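## Task

Using three of the four letter blocks, form the word "SIX": all three must rest entirely on the mat, lined up tightly in one straight row, with the letters on their upper faces reading left to right and upright when viewed from the scene frame's origin. The leftover block must sit entirely off the mat.

## Robot and tools

ROBOT. Two arms, left_arm and right_arm, each with a parallel two-finger gripper. Each base sits on a tilted plate, and both plates hang from one metal frame behind the arms; for clearance warnings a plate and its half of the frame belong to that arm. Calibrated URDF root poses (scene frame): left_arm (-0.034, +0.323, +0.406) m, quat_wxyz (+0.996, -0.081, +0.043, -0.013); right_arm (-0.054, -0.320, +0.406) m, quat_wxyz (+0.996, +0.082, +0.040, -0.013). A camera stand stands behind the arms. Loose objects may occasionally get nudged by outside pushes.

FRAME. Scene frame: origin at table-top height, halfway between the two nominal bases; +x points out over the table, +z up, left_arm on the +y side (this is not the image left). All reported hand poses and all offsets use these axes; rotations turn about the Hand target's position. A gripper's fingers point along its own +z and open along its own y. end_effector_position is the spot between the pads, roughly 1 cm short of the fingertips.

execute_actions(actions, cameras). actions is a list of actions; each action is a table of up to 15 rows, one row per 1/30 s step, and a short table repeats its final row to fill 15 steps. Each row is one flat list of 14 numbers in [-1, 1] covering both arms: left_arm dx, dy, dz, rx, ry, rz, opening, then right_arm in the same order. dx..rz are offsets, not poses, measured from that arm's Hand target as it stood when the action began (every row counts from that same start, not from the previous row). Scale: 1.0 = 0.6 m for dx, dy, dz and 180 degrees for the rotation vector rx, ry, rz. A translation longer than 1.0 may be shortened along its direction. opening is absolute: +1 fully open (0.094 m), -1 closed. Sending all six pose numbers as 0 re-requests the current Hand target; always resend the opening you want, since 0 is half open. Images appear only for an empty actions list or when cameras names them.

move(target, speed, blend, opening_speed, grip_force, blocking, cameras). target is one 14-number row (same layout and scale as above) or a list of up to 15 such rows; every row is an offset from the Hand targets at the move's start, not from the previous row. Grippers travel in straight lines without avoiding obstacles or each other; all paths finish together, take at least 0.5 s and are cut at 10 s. speed: m/s, 0.002 to 4.3, default 0.25 (turning up to twice that in rad/s); one value or one per target. blend: metres of corner rounding per target; 0 (default) stops at each. opening_speed: rate of opening change per second on the -1..+1 scale, at least 0.2; useful for gentle closing. grip_force: newtons per pad, 10 to 50, one value or one per arm; it persists, and low values close slowly. blocking=false returns after about 0.5 s while the move continues. The result adds a 'move:' line: done, off_target, moving, held or fault, plus limits (paced = pose clipped, held = steps withheld). done means within 10 mm and 2 degrees; neither done nor off_target says anything about contact.

wait(seconds 0-10), stop() (brakes a running move), zoom_image(camera, region [x0, y0, x1, y1] in pixels, top-left origin, at most 504 by 504; only cameras from the latest images), read_manual(section) for licence texts, finished_scene(scene 1 or 2) which ends the scene permanently.

CAMERAS: cam_head_left, cam_head_right, cam_high, cam_low (896x504), cam_left_wrist, cam_right_wrist (616x616).

RESULTS. Hand target is the last commanded pose after clipping; grippers often rest a few cm short because of friction and weight, which is not proof of contact; a fresh command (even zeros) asks again, or send the missing distance. Orientation commands are clipped to within 40 degrees of the measured one each step. grip_measured uses the opening scale; empty it can read up to about 2.5 mm wide, and gripping a hard part it reads slightly under the part's width. The last Joint positions number is the opening in metres. Joint torques include arm weight; entries 3 and 4 wrap at ±28 N m. Tool commands shows current gripper commands. Joint velocities may be omitted when all are within noise. Step readings of end_effector_position appear only after execute_actions.

GRIPPING. Squeeze rises about 1 N per 0.001 below first touch, then jumps to the force limit near 20 N. To release, command an opening clearly above grip_measured.

AVOID. Dropping blocks or releasing them while moving, fast impacts, hard pushes, and anything falling or being left off the table. Keep the grippers, wrist cameras and fingers of the two arms apart; never close one gripper on the other's fingers. Don't route paths close to an arm's own base (go around it). A blocked arm keeps pushing until commanded back past its gripper. Long holds, stretched poses or unreachable targets heat motors; MOTOR HOT appears near 85 °C and at 100 °C the arm faults and drops for 30 to 60 s. With the wrist near joint 1's axis, small hand moves can swing the whole arm. Thinking time lets the scene run on.

Each tool is called after "Call:" by a JSON object that holds its "name" and its "arguments", one argument or row to a line.

## Session

Call:
{"name": "execute_actions", "arguments": {
  "actions": []
}}

Scene clock: 0.00 s.
left_arm: end_effector_position=(+0.6198, +0.3801, +0.3844) grip_measured=+1.000 end_effector_quat_wxyz=(+0.049, +0.447, +0.892, +0.046) | right_arm: end_effector_position=(+0.4764, -0.7162, +0.3037) grip_measured=+1.000 end_effector_quat_wxyz=(+0.651, +0.067, +0.751, +0.083)
Joint positions: left_arm=[0.062 2.03 1.609 -0.923 -0.188 0.996 0.094] | right_arm=[-0.821 2.274 1.113 1.061 -0.865 -0.028 0.094]
Joint velocities: within noise
Joint torques (N m): no reading
Motor temperatures (°C): left_arm=[28 25 28 27 28 25 27] | right_arm=[28 27 28 27 28 27 27]
Heat: left arm: hottest waist 28 °C; right arm: hottest waist 28 °C.
Hand target: left_arm +0.6320, +0.3819, +0.4004; +0.065, +0.445, +0.892, +0.055 | right_arm +0.4806, -0.7211, +0.3124; +0.658, +0.061, +0.747, +0.076
Tool commands: left_gripper/opening=+1.0 right_gripper/opening=+1.0

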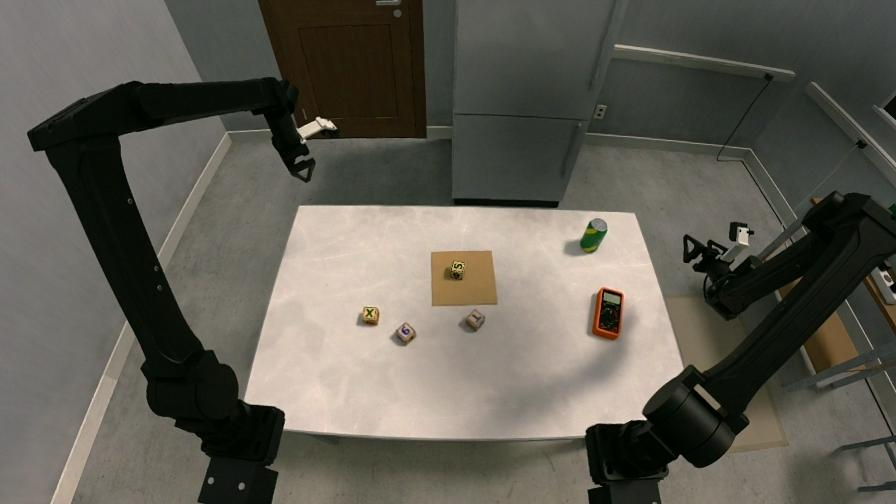

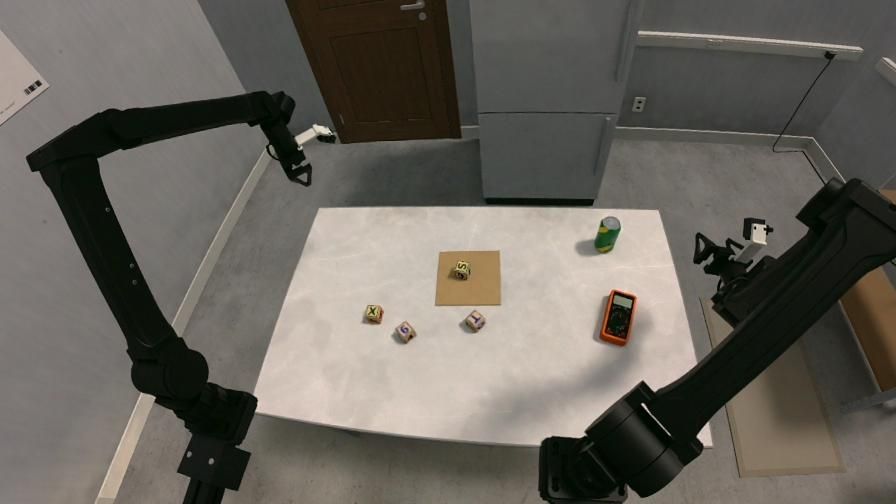

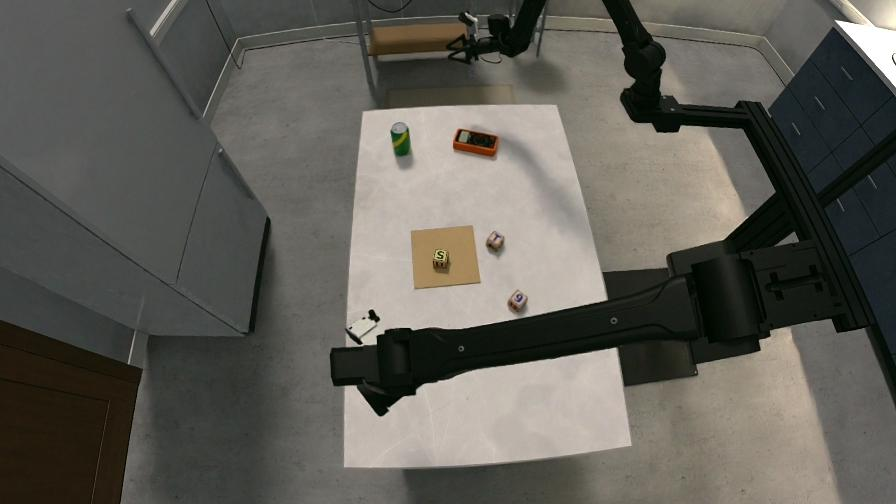

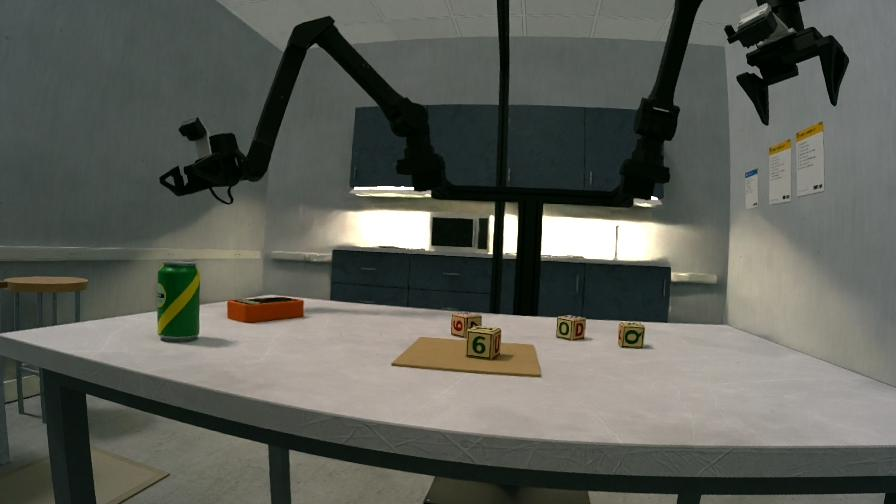

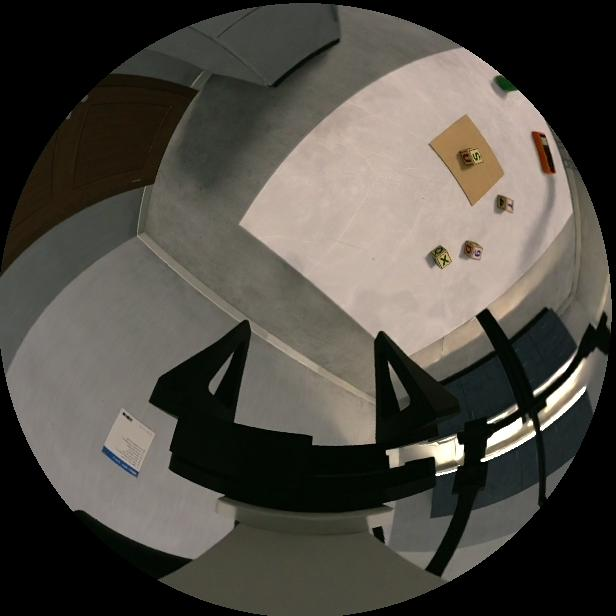

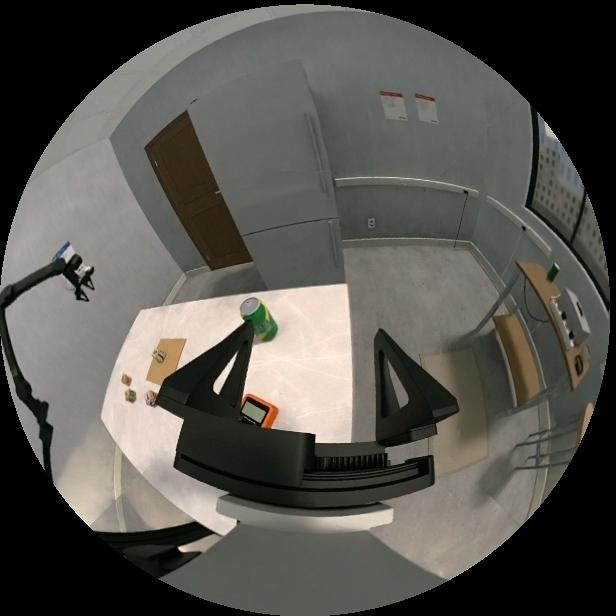

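Call:
{"name": "zoom_image", "arguments": {
  "camera": "cam_head_left",
  "region": [340, 240, 520, 360]
}}

Call:
{"name": "zoom_image", "arguments": {
  "camera": "cam_head_right",
  "region": [340, 240, 520, 360]
}}

Call:
{"name": "zoom_image", "arguments": {
  "camera": "cam_high",
  "region": [390, 200, 570, 330]
}}

Call:
{"name": "zoom_image", "arguments": {
  "camera": "cam_low",
  "region": [380, 280, 680, 390]
}}

Call:
{"name": "zoom_image", "arguments": {
  "camera": "cam_left_wrist",
  "region": [400, 90, 580, 290]
}}

Scaled by 2.800 from the camera's 896x504 image, which has a finer 1280x720 frame.

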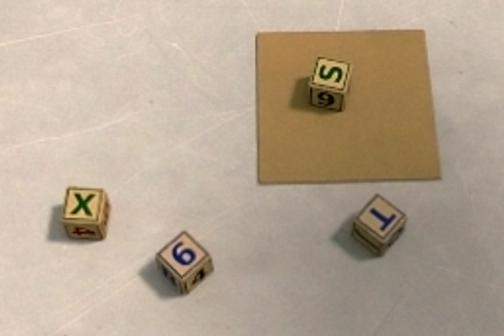

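Scaled by 2.800 from the camera's 896x504 image, which has a finer 1280x720 frame.

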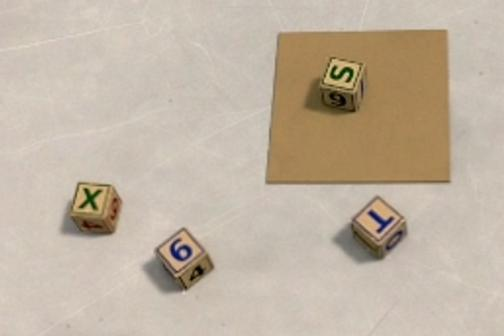

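Scaled by 2.800 from the camera's 896x504 image, which has a finer 1280x720 frame.

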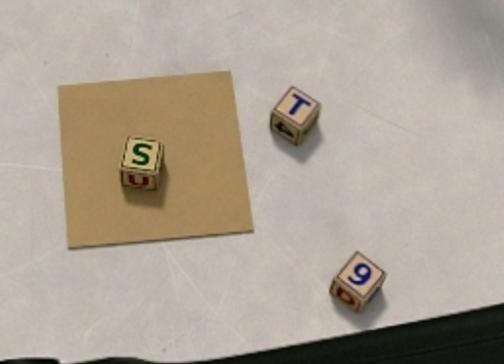

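Scaled by 1.680 from the camera's 896x504 image, which has a finer 1280x720 frame.

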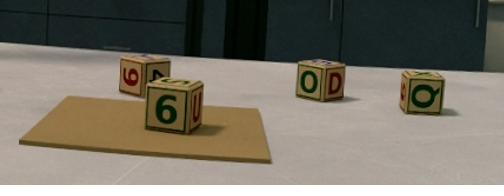

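Scaled by 2.520 from the camera's 616x616 image, which has a finer 880x880 frame.

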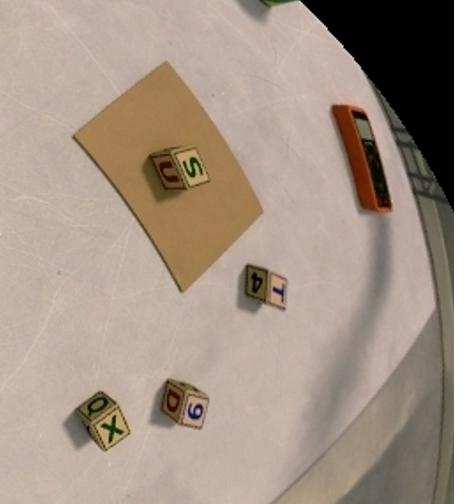

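Call:
{"name": "zoom_image", "arguments": {
  "camera": "cam_head_left",
  "region": [390, 315, 425, 350]
}}

Call:
{"name": "zoom_image", "arguments": {
  "camera": "cam_head_left",
  "region": [455, 300, 495, 340]
}}

Call:
{"name": "zoom_image", "arguments": {
  "camera": "cam_head_right",
  "region": [455, 300, 495, 340]
}}

Call:
{"name": "zoom_image", "arguments": {
  "camera": "cam_head_left",
  "region": [352, 297, 390, 335]
}}

Call:
{"name": "zoom_image", "arguments": {
  "camera": "cam_head_right",
  "region": [352, 297, 390, 335]
}}

Call:
{"name": "zoom_image", "arguments": {
  "camera": "cam_low",
  "region": [440, 300, 520, 370]
}}

Call:
{"name": "zoom_image", "arguments": {
  "camera": "cam_low",
  "region": [540, 300, 660, 360]
}}

Call:
{"name": "zoom_image", "arguments": {
  "camera": "cam_left_wrist",
  "region": [420, 230, 500, 280]
}}

Call:
{"name": "zoom_image", "arguments": {
  "camera": "cam_left_wrist",
  "region": [450, 130, 530, 220]
}}

Scaled by 14.400 from the camera's 896x504 image, which has a finer 1280x720 frame.

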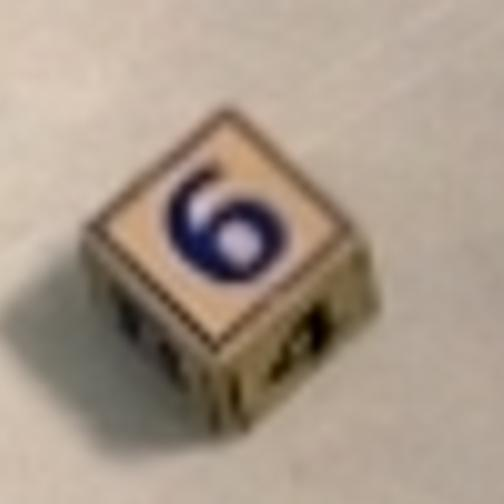

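Scaled by 12.600 from the camera's 896x504 image, which has a finer 1280x720 frame.

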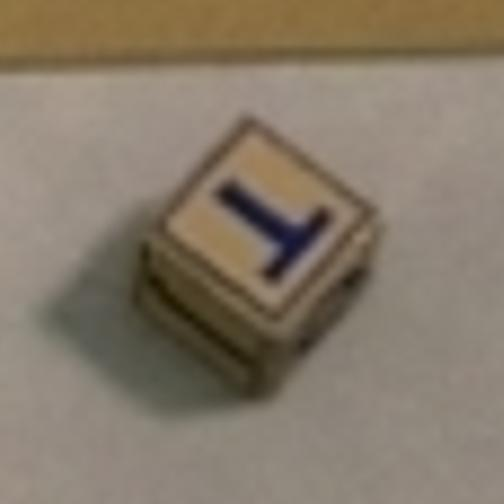

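Scaled by 12.600 from the camera's 896x504 image, which has a finer 1280x720 frame.

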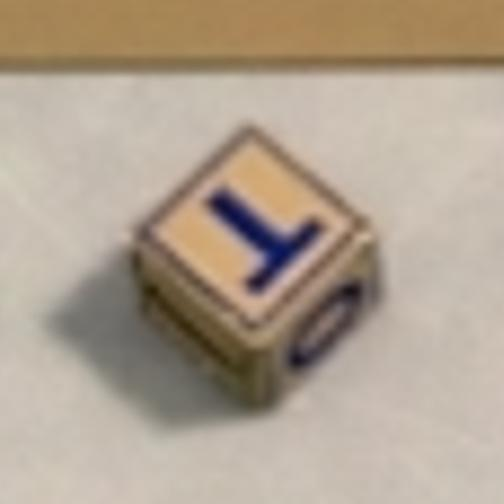

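Scaled by 13.263 from the camera's 896x504 image, which has a finer 1280x720 frame.

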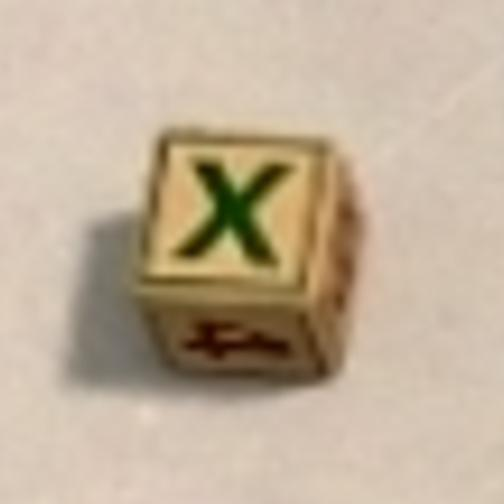

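Scaled by 13.263 from the camera's 896x504 image, which has a finer 1280x720 frame.

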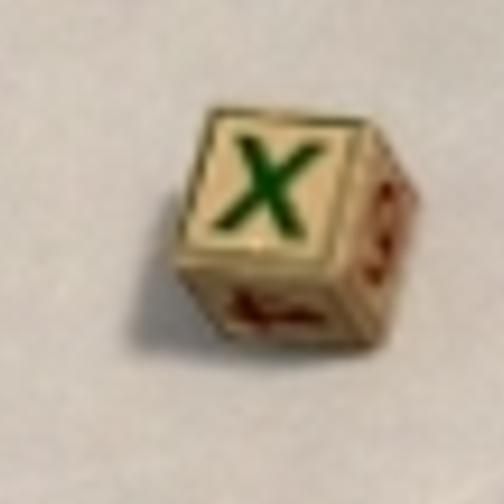

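Scaled by 6.300 from the camera's 896x504 image, which has a finer 1280x720 frame.

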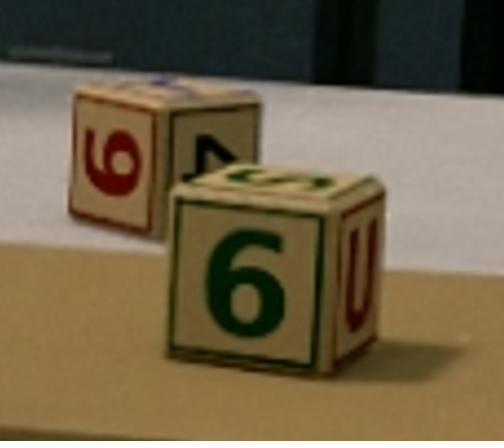

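Scaled by 4.200 from the camera's 896x504 image, which has a finer 1280x720 frame.

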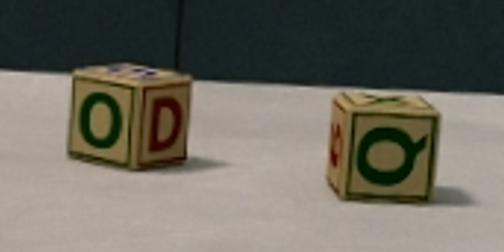

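Scaled by 6.300 from the camera's 616x616 image, which has a finer 880x880 frame.

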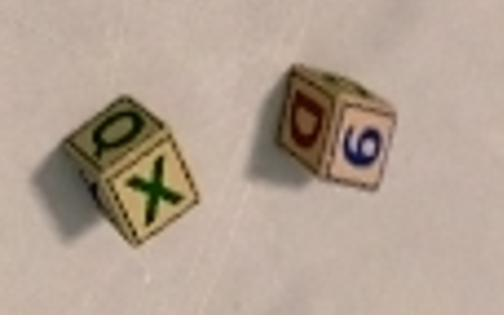

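Scaled by 5.600 from the camera's 616x616 image, which has a finer 880x880 frame.

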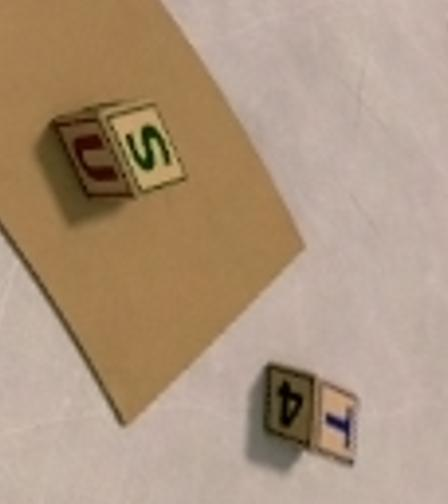

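Call:
{"name": "move", "arguments": {
  "target": [-0.42, -0.3867, -0.25, -0.0712, 0.006, 0.7926, 1, 0, 0, 0, 0, 0, 0, 1],
  "speed": 0.4,
  "cameras": ["all"]
}}

Scene clock: 204.00 s.
left_arm: end_effector_position=(+0.3823, +0.1546, +0.2536) grip_measured=+1.000 end_effector_quat_wxyz=(+0.002, +0.706, -0.708, -0.001) | right_arm: end_effector_position=(+0.4764, -0.7162, +0.3037) grip_measured=+1.000 end_effector_quat_wxyz=(+0.651, +0.067, +0.751, +0.083)
Joint positions: left_arm=[-0.367 2.049 1.003 -0.508 -0.178 -1.96 0.094] | right_arm=[-0.821 2.274 1.113 1.061 -0.865 -0.028 0.094]
Joint torques (N m): left_arm=[-3.14 -16.09 3.29 0.49 -0.22 -0.22] | right_arm=[2.02 -19.49 4.27 2.09 -0.3 -0.1]
Motor temperatures (°C): left_arm=[29 30 34 27 28 25 27] | right_arm=[28 34 29 27 28 27 27]
Heat: left arm: hottest elbow 34 °C; right arm: hottest shoulder 34 °C.
Hand target: left_arm +0.3801, +0.1499, +0.2503; +0.000, +0.708, -0.706, +0.000 | right_arm +0.4806, -0.7211, +0.3124; +0.658, +0.061, +0.747, +0.076
Off the commanded pose: left_arm 0.006 m, 0 deg | right_arm 0.011 m, 1 deg.
move: off_target (right_arm)

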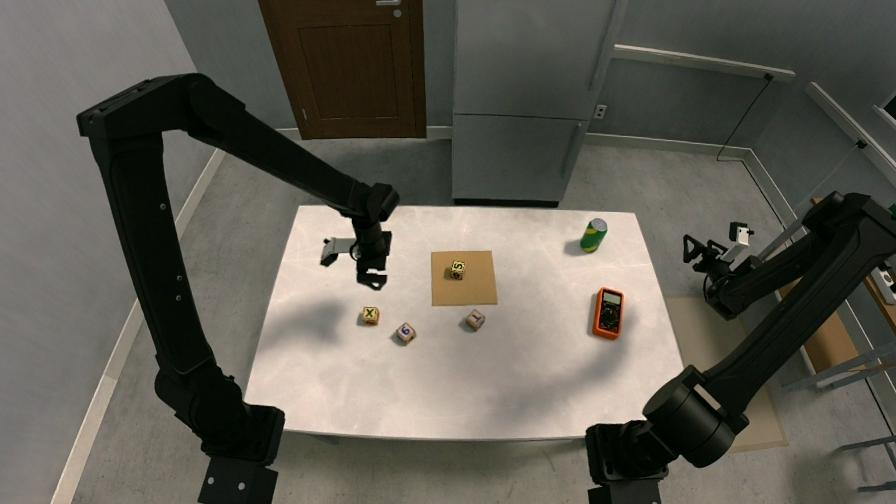

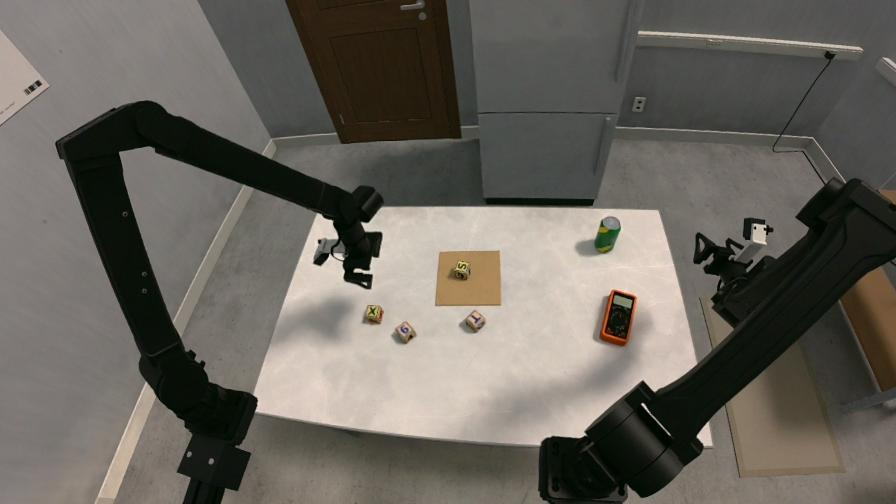

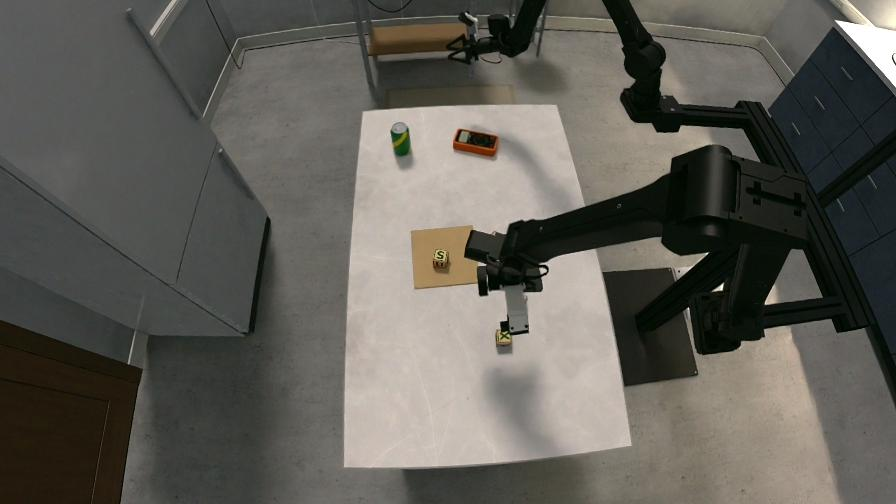

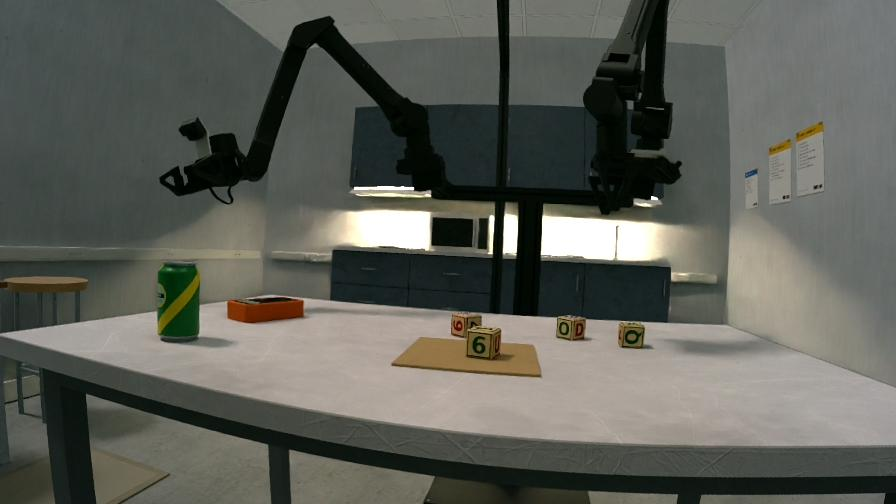

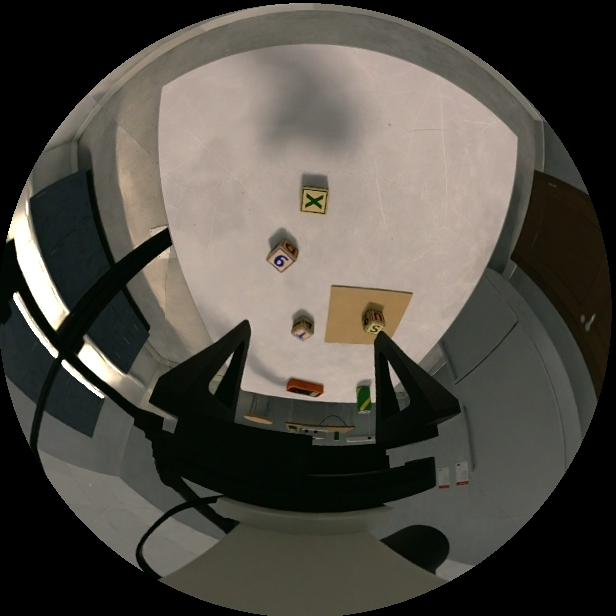

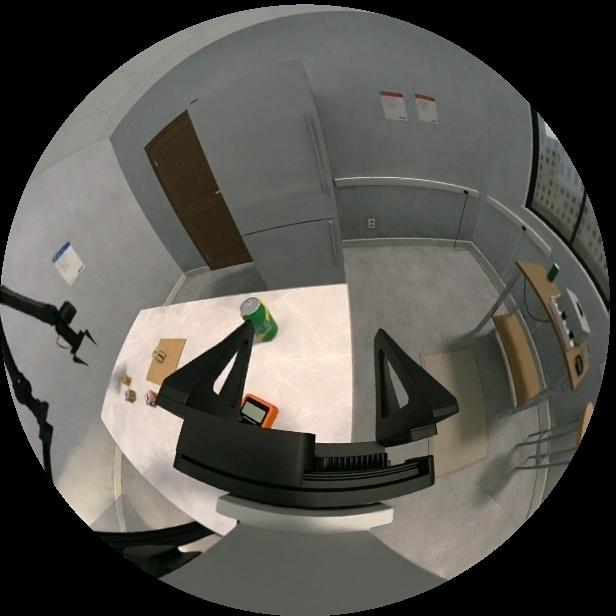

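Call:
{"name": "zoom_image", "arguments": {
  "camera": "cam_left_wrist",
  "region": [250, 170, 420, 350]
}}

Call:
{"name": "zoom_image", "arguments": {
  "camera": "cam_left_wrist",
  "region": [280, 300, 330, 350]
}}

Call:
{"name": "zoom_image", "arguments": {
  "camera": "cam_left_wrist",
  "region": [260, 230, 310, 280]
}}

Scaled by 2.800 from the camera's 616x616 image, which has a finer 880x880 frame.

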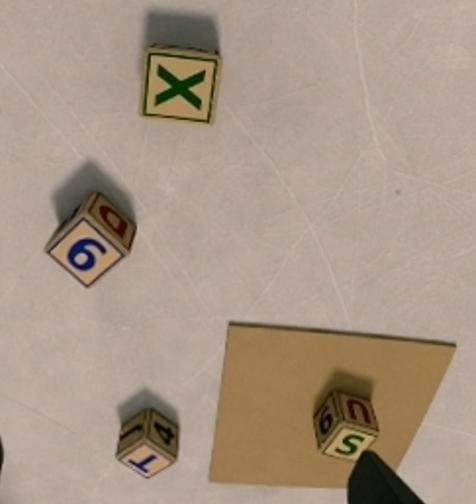

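Scaled by 10.080 from the camera's 616x616 image, which has a finer 880x880 frame.

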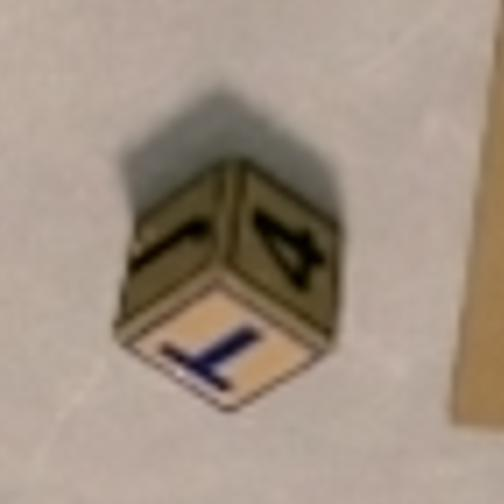

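Scaled by 10.080 from the camera's 616x616 image, which has a finer 880x880 frame.

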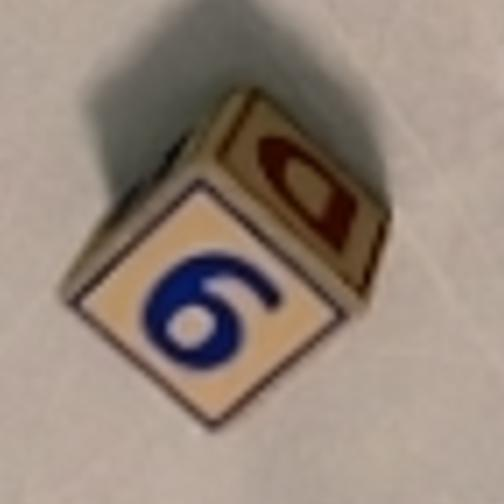

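Call:
{"name": "move", "arguments": {
  "target": [-0.1333, -0.1667, -0.2, 0, 0, 0, 1, 0, 0, 0, 0, 0, 0, 1],
  "speed": 0.3,
  "cameras": ["cam_left_wrist", "cam_head_left"]
}}

Call:
{"name": "zoom_image", "arguments": {
  "camera": "cam_left_wrist",
  "region": [300, 240, 420, 360]
}}

Scene clock: 225.30 s.
left_arm: end_effector_position=(+0.2933, +0.0582, +0.1295) grip_measured=+1.000 end_effector_quat_wxyz=(+0.021, +0.666, -0.745, +0.002) | right_arm: end_effector_position=(+0.4764, -0.7162, +0.3037) grip_measured=+1.000 end_effector_quat_wxyz=(+0.651, +0.067, +0.751, +0.083)
Joint positions: left_arm=[-0.589 2.402 1.025 -0.222 -0.139 -2.077 0.094] | right_arm=[-0.821 2.274 1.113 1.061 -0.865 -0.028 0.094]
Joint torques (N m): left_arm=[-2.84 -17.08 2.69 0.43 -0.06 -0.21] | right_arm=[2.32 -19.37 4.4 1.85 -0.33 -0.08]
Heat: left arm: hottest elbow 33 °C; right arm: hottest shoulder 34 °C.
Hand target: left_arm +0.2999, +0.0499, +0.1303; +0.000, -0.708, +0.707, +0.000 | right_arm +0.4806, -0.7211, +0.3124; +0.658, +0.061, +0.747, +0.076
Off the commanded pose: left_arm 0.011 m, 7 deg | right_arm 0.011 m, 1 deg.
joint sent to its limit (left arm) — joint 6 (wrist roll), lower limit. The joint targets are off in orientation, not in position.
move: off_target (left_arm, right_arm)
Images, in order (width x height): cam_head_left 896x504, cam_left_wrist 616x616.

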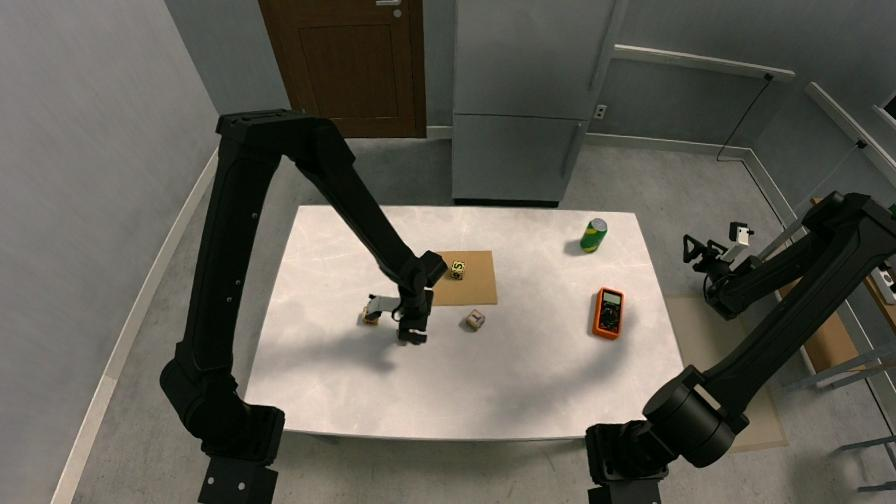

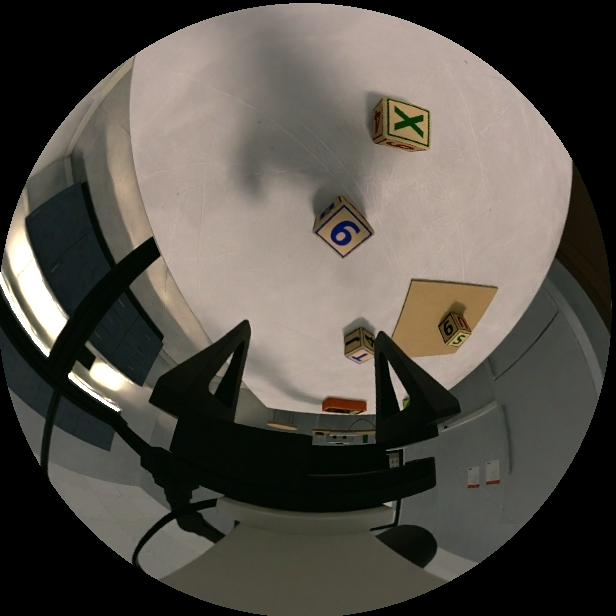

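Scaled by 4.200 from the camera's 616x616 image, which has a finer 880x880 frame.

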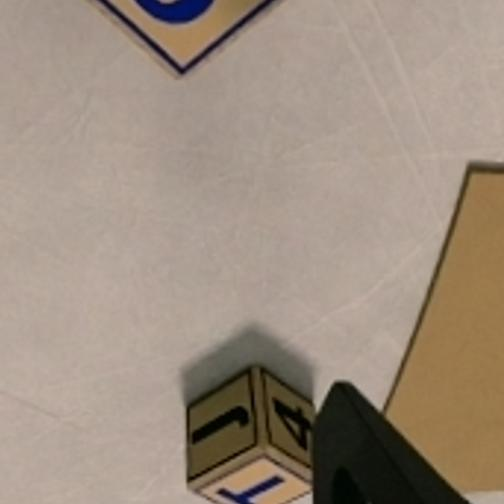

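Call:
{"name": "zoom_image", "arguments": {
  "camera": "cam_left_wrist",
  "region": [300, 180, 390, 270]
}}

Call:
{"name": "zoom_image", "arguments": {
  "camera": "cam_left_wrist",
  "region": [360, 85, 440, 165]
}}

Call:
{"name": "zoom_image", "arguments": {
  "camera": "cam_left_wrist",
  "region": [430, 300, 480, 350]
}}

Scaled by 5.600 from the camera's 616x616 image, which has a finer 880x880 frame.

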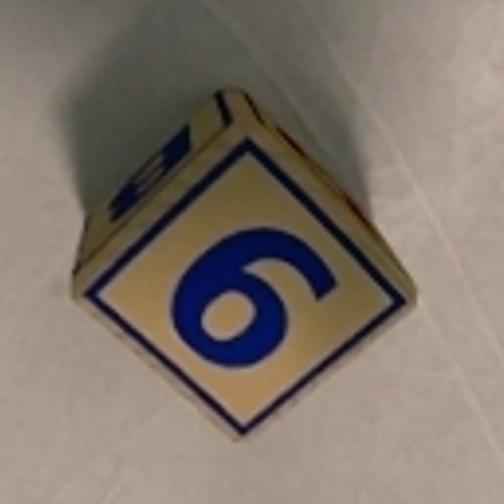

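Scaled by 6.300 from the camera's 616x616 image, which has a finer 880x880 frame.

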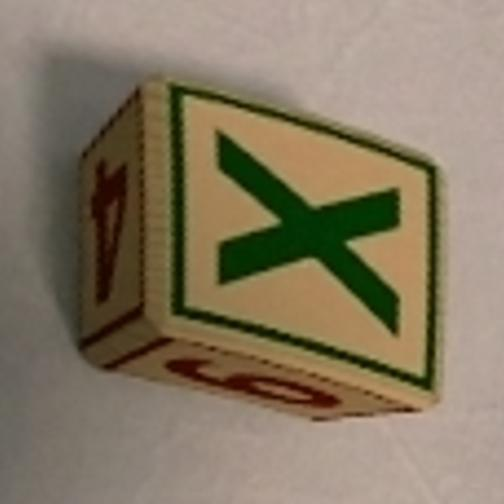

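Scaled by 10.080 from the camera's 616x616 image, which has a finer 880x880 frame.

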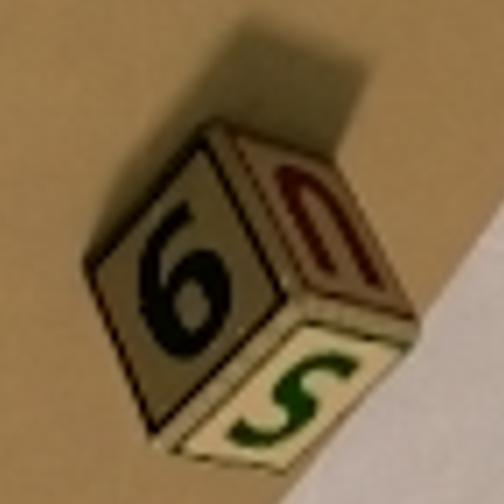

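Call:
{"name": "move", "arguments": {
  "target": [0.0718, -0.2615, 0.0662, 0, 0, -0.75, 1, 0, 0, 0, 0, 0, 0, 1],
  "speed": 0.4,
  "cameras": ["all"]
}}

Call:
{"name": "zoom_image", "arguments": {
  "camera": "cam_left_wrist",
  "region": [230, 180, 390, 340]
}}

Scene clock: 350.10 s.
left_arm: end_effector_position=(+0.3386, -0.0939, +0.1685) grip_measured=+1.000 end_effector_quat_wxyz=(-0.006, +0.371, +0.929, +0.003) | right_arm: end_effector_position=(+0.4764, -0.7162, +0.3037) grip_measured=+1.000 end_effector_quat_wxyz=(+0.651, +0.067, +0.751, +0.083)
Joint positions: left_arm=[-0.789 2.494 1.466 -0.613 -0.173 -0.063 0.094] | right_arm=[-0.821 2.274 1.113 1.061 -0.865 -0.028 0.094]
Joint torques (N m): left_arm=[-3.78 -20.54 6.56 -0.29 0.01 0.09] | right_arm=[2.02 -19.72 4.36 2.06 -0.3 -0.09]
Heat: left arm: hottest shoulder 31 °C; right arm: hottest shoulder 34 °C.
Hand target: left_arm +0.3432, -0.1069, +0.1700; +0.000, +0.382, +0.924, +0.000 | right_arm +0.4806, -0.7211, +0.3124; +0.658, +0.061, +0.747, +0.076
Off the commanded pose: left_arm 0.014 m, 2 deg | right_arm 0.011 m, 1 deg.
move: off_target (left_arm, right_arm)

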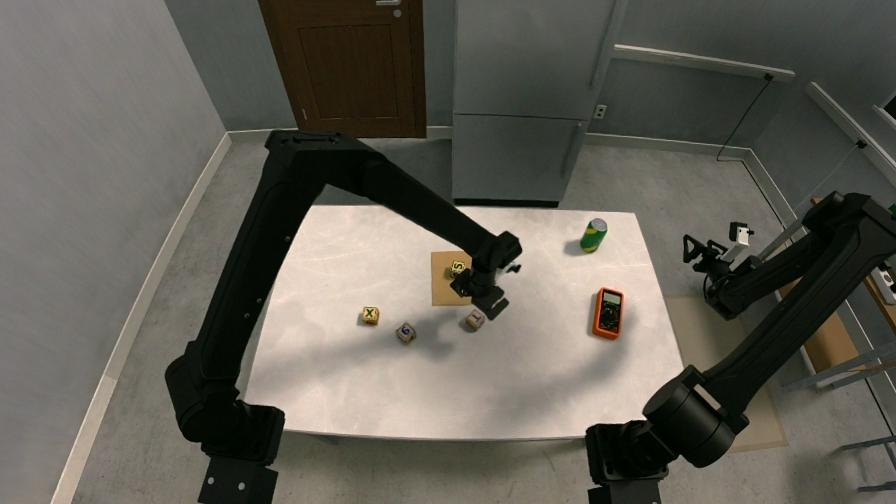

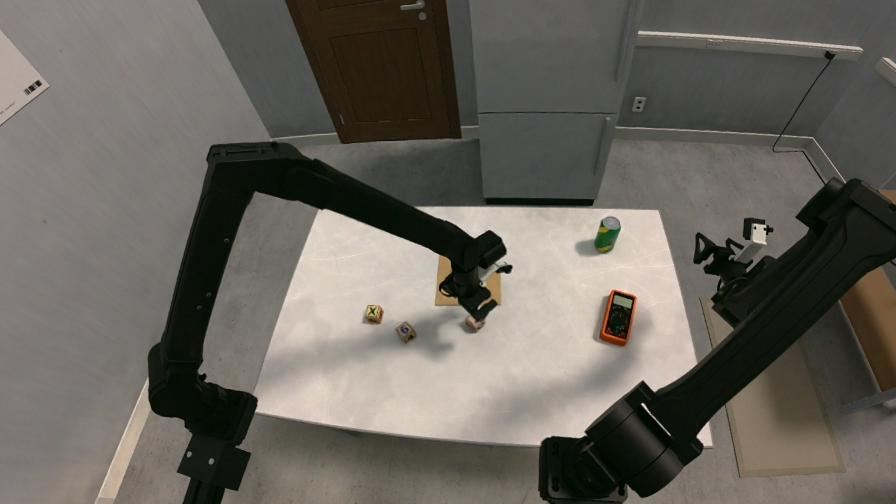

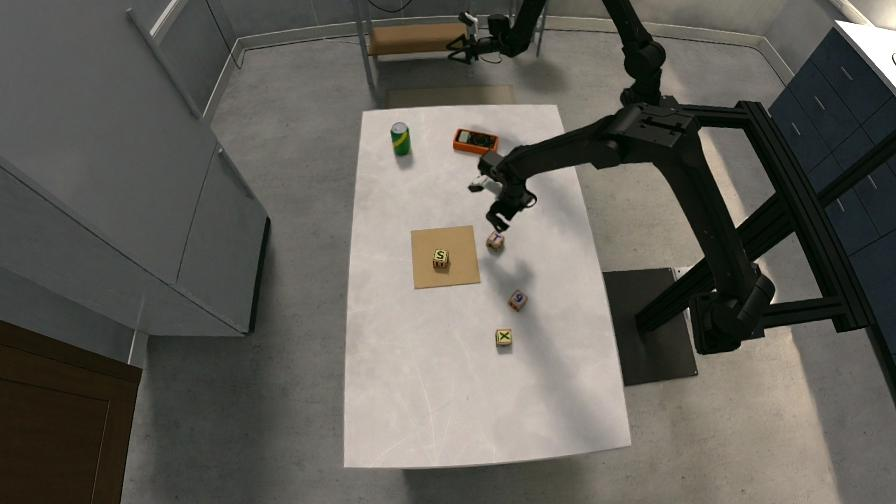

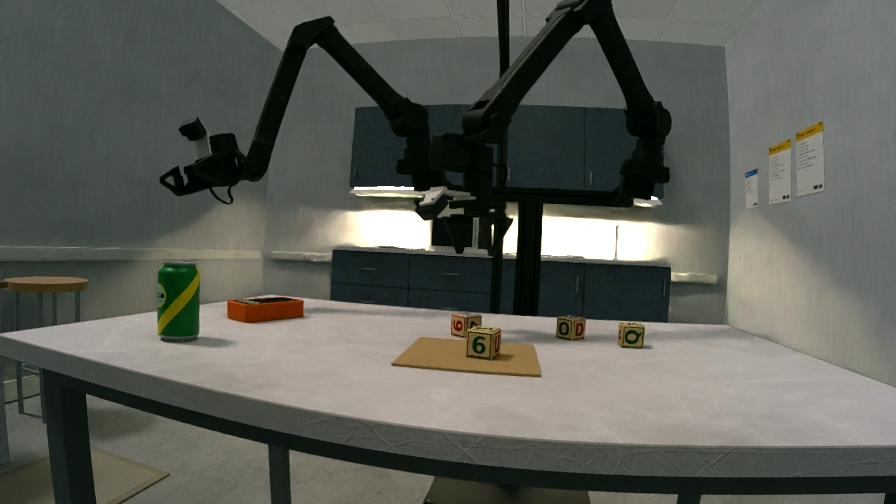

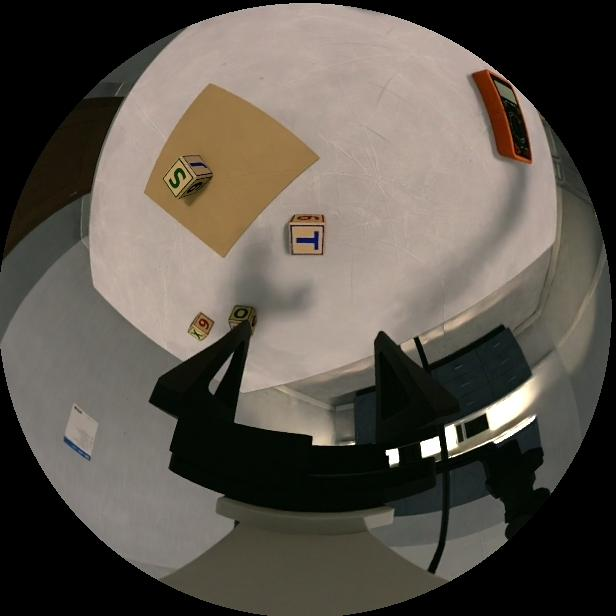

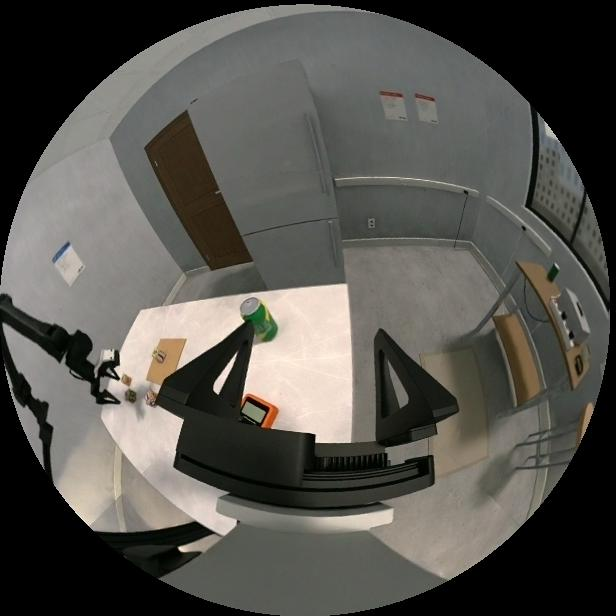

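Scaled by 3.150 from the camera's 616x616 image, which has a finer 880x880 frame.

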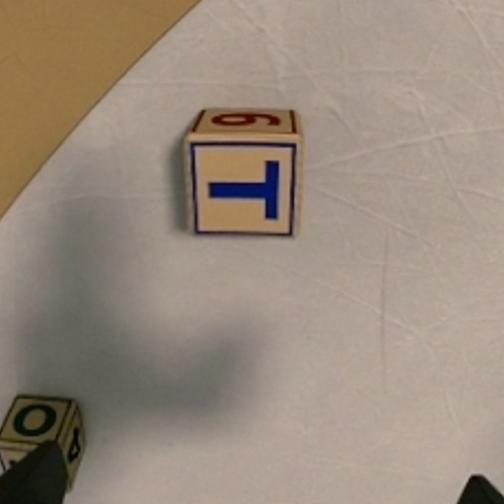

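Call:
{"name": "move", "arguments": {
  "target": [0.0357, -0.005, -0.1142, 0.0589, 0.0589, 0, 1, 0, 0, 0, 0, 0, 0, 1],
  "speed": 0.25,
  "cameras": ["cam_left_wrist", "cam_head_right", "cam_low"]
}}

Call:
{"name": "zoom_image", "arguments": {
  "camera": "cam_left_wrist",
  "region": [220, 200, 400, 380]
}}

Scene clock: 392.20 s.
left_arm: end_effector_position=(+0.3545, -0.1032, +0.0990) grip_measured=+1.000 end_effector_quat_wxyz=(-0.126, +0.376, +0.916, +0.054) | right_arm: end_effector_position=(+0.4764, -0.7162, +0.3037) grip_measured=+1.000 end_effector_quat_wxyz=(+0.651, +0.067, +0.751, +0.083)
Joint positions: left_arm=[-0.758 2.796 1.899 -1.005 -0.17 -0.058 0.094] | right_arm=[-0.821 2.274 1.113 1.061 -0.865 -0.028 0.094]
Joint torques (N m): left_arm=[-3.08 -23.3 6.91 -0.91 0.03 0.05] | right_arm=[1.96 -19.6 4.29 2.09 -0.3 -0.11]
Heat: left arm: hottest shoulder 31 °C; right arm: hottest shoulder 34 °C.
Hand target: left_arm +0.3646, -0.1101, +0.1016; -0.120, +0.379, +0.916, +0.050 | right_arm +0.4806, -0.7211, +0.3124; +0.658, +0.061, +0.747, +0.076
Off the commanded pose: left_arm 0.012 m, 1 deg | right_arm 0.011 m, 1 deg.
move: off_target (left_arm, right_arm)
Images, in order (width x height): cam_head_right 896x504, cam_low 896x504, cam_left_wrist 616x616.

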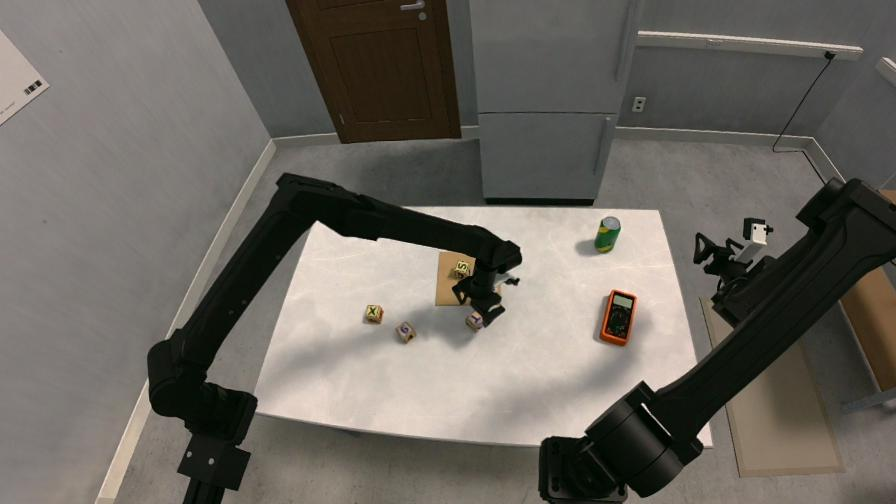

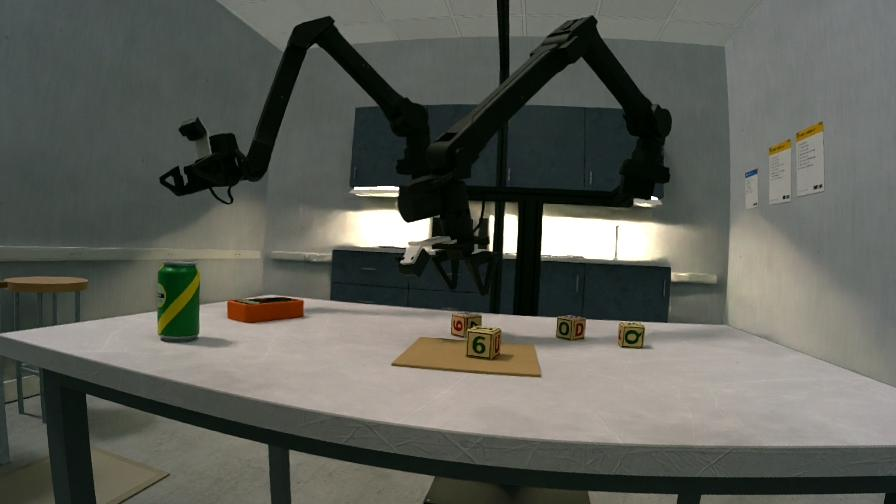

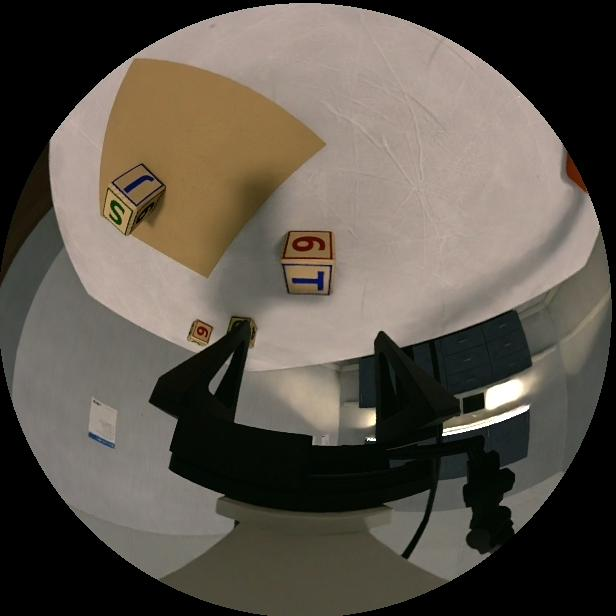

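Scaled by 2.800 from the camera's 616x616 image, which has a finer 880x880 frame.

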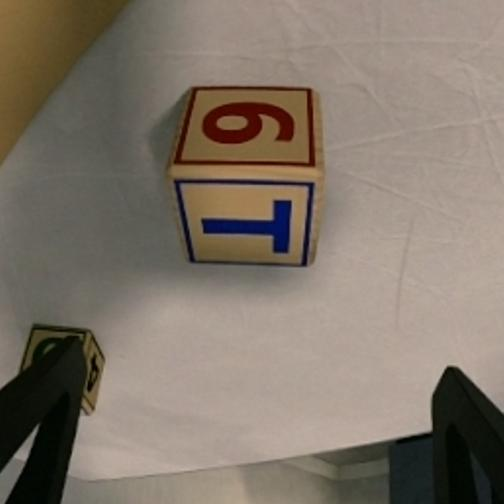

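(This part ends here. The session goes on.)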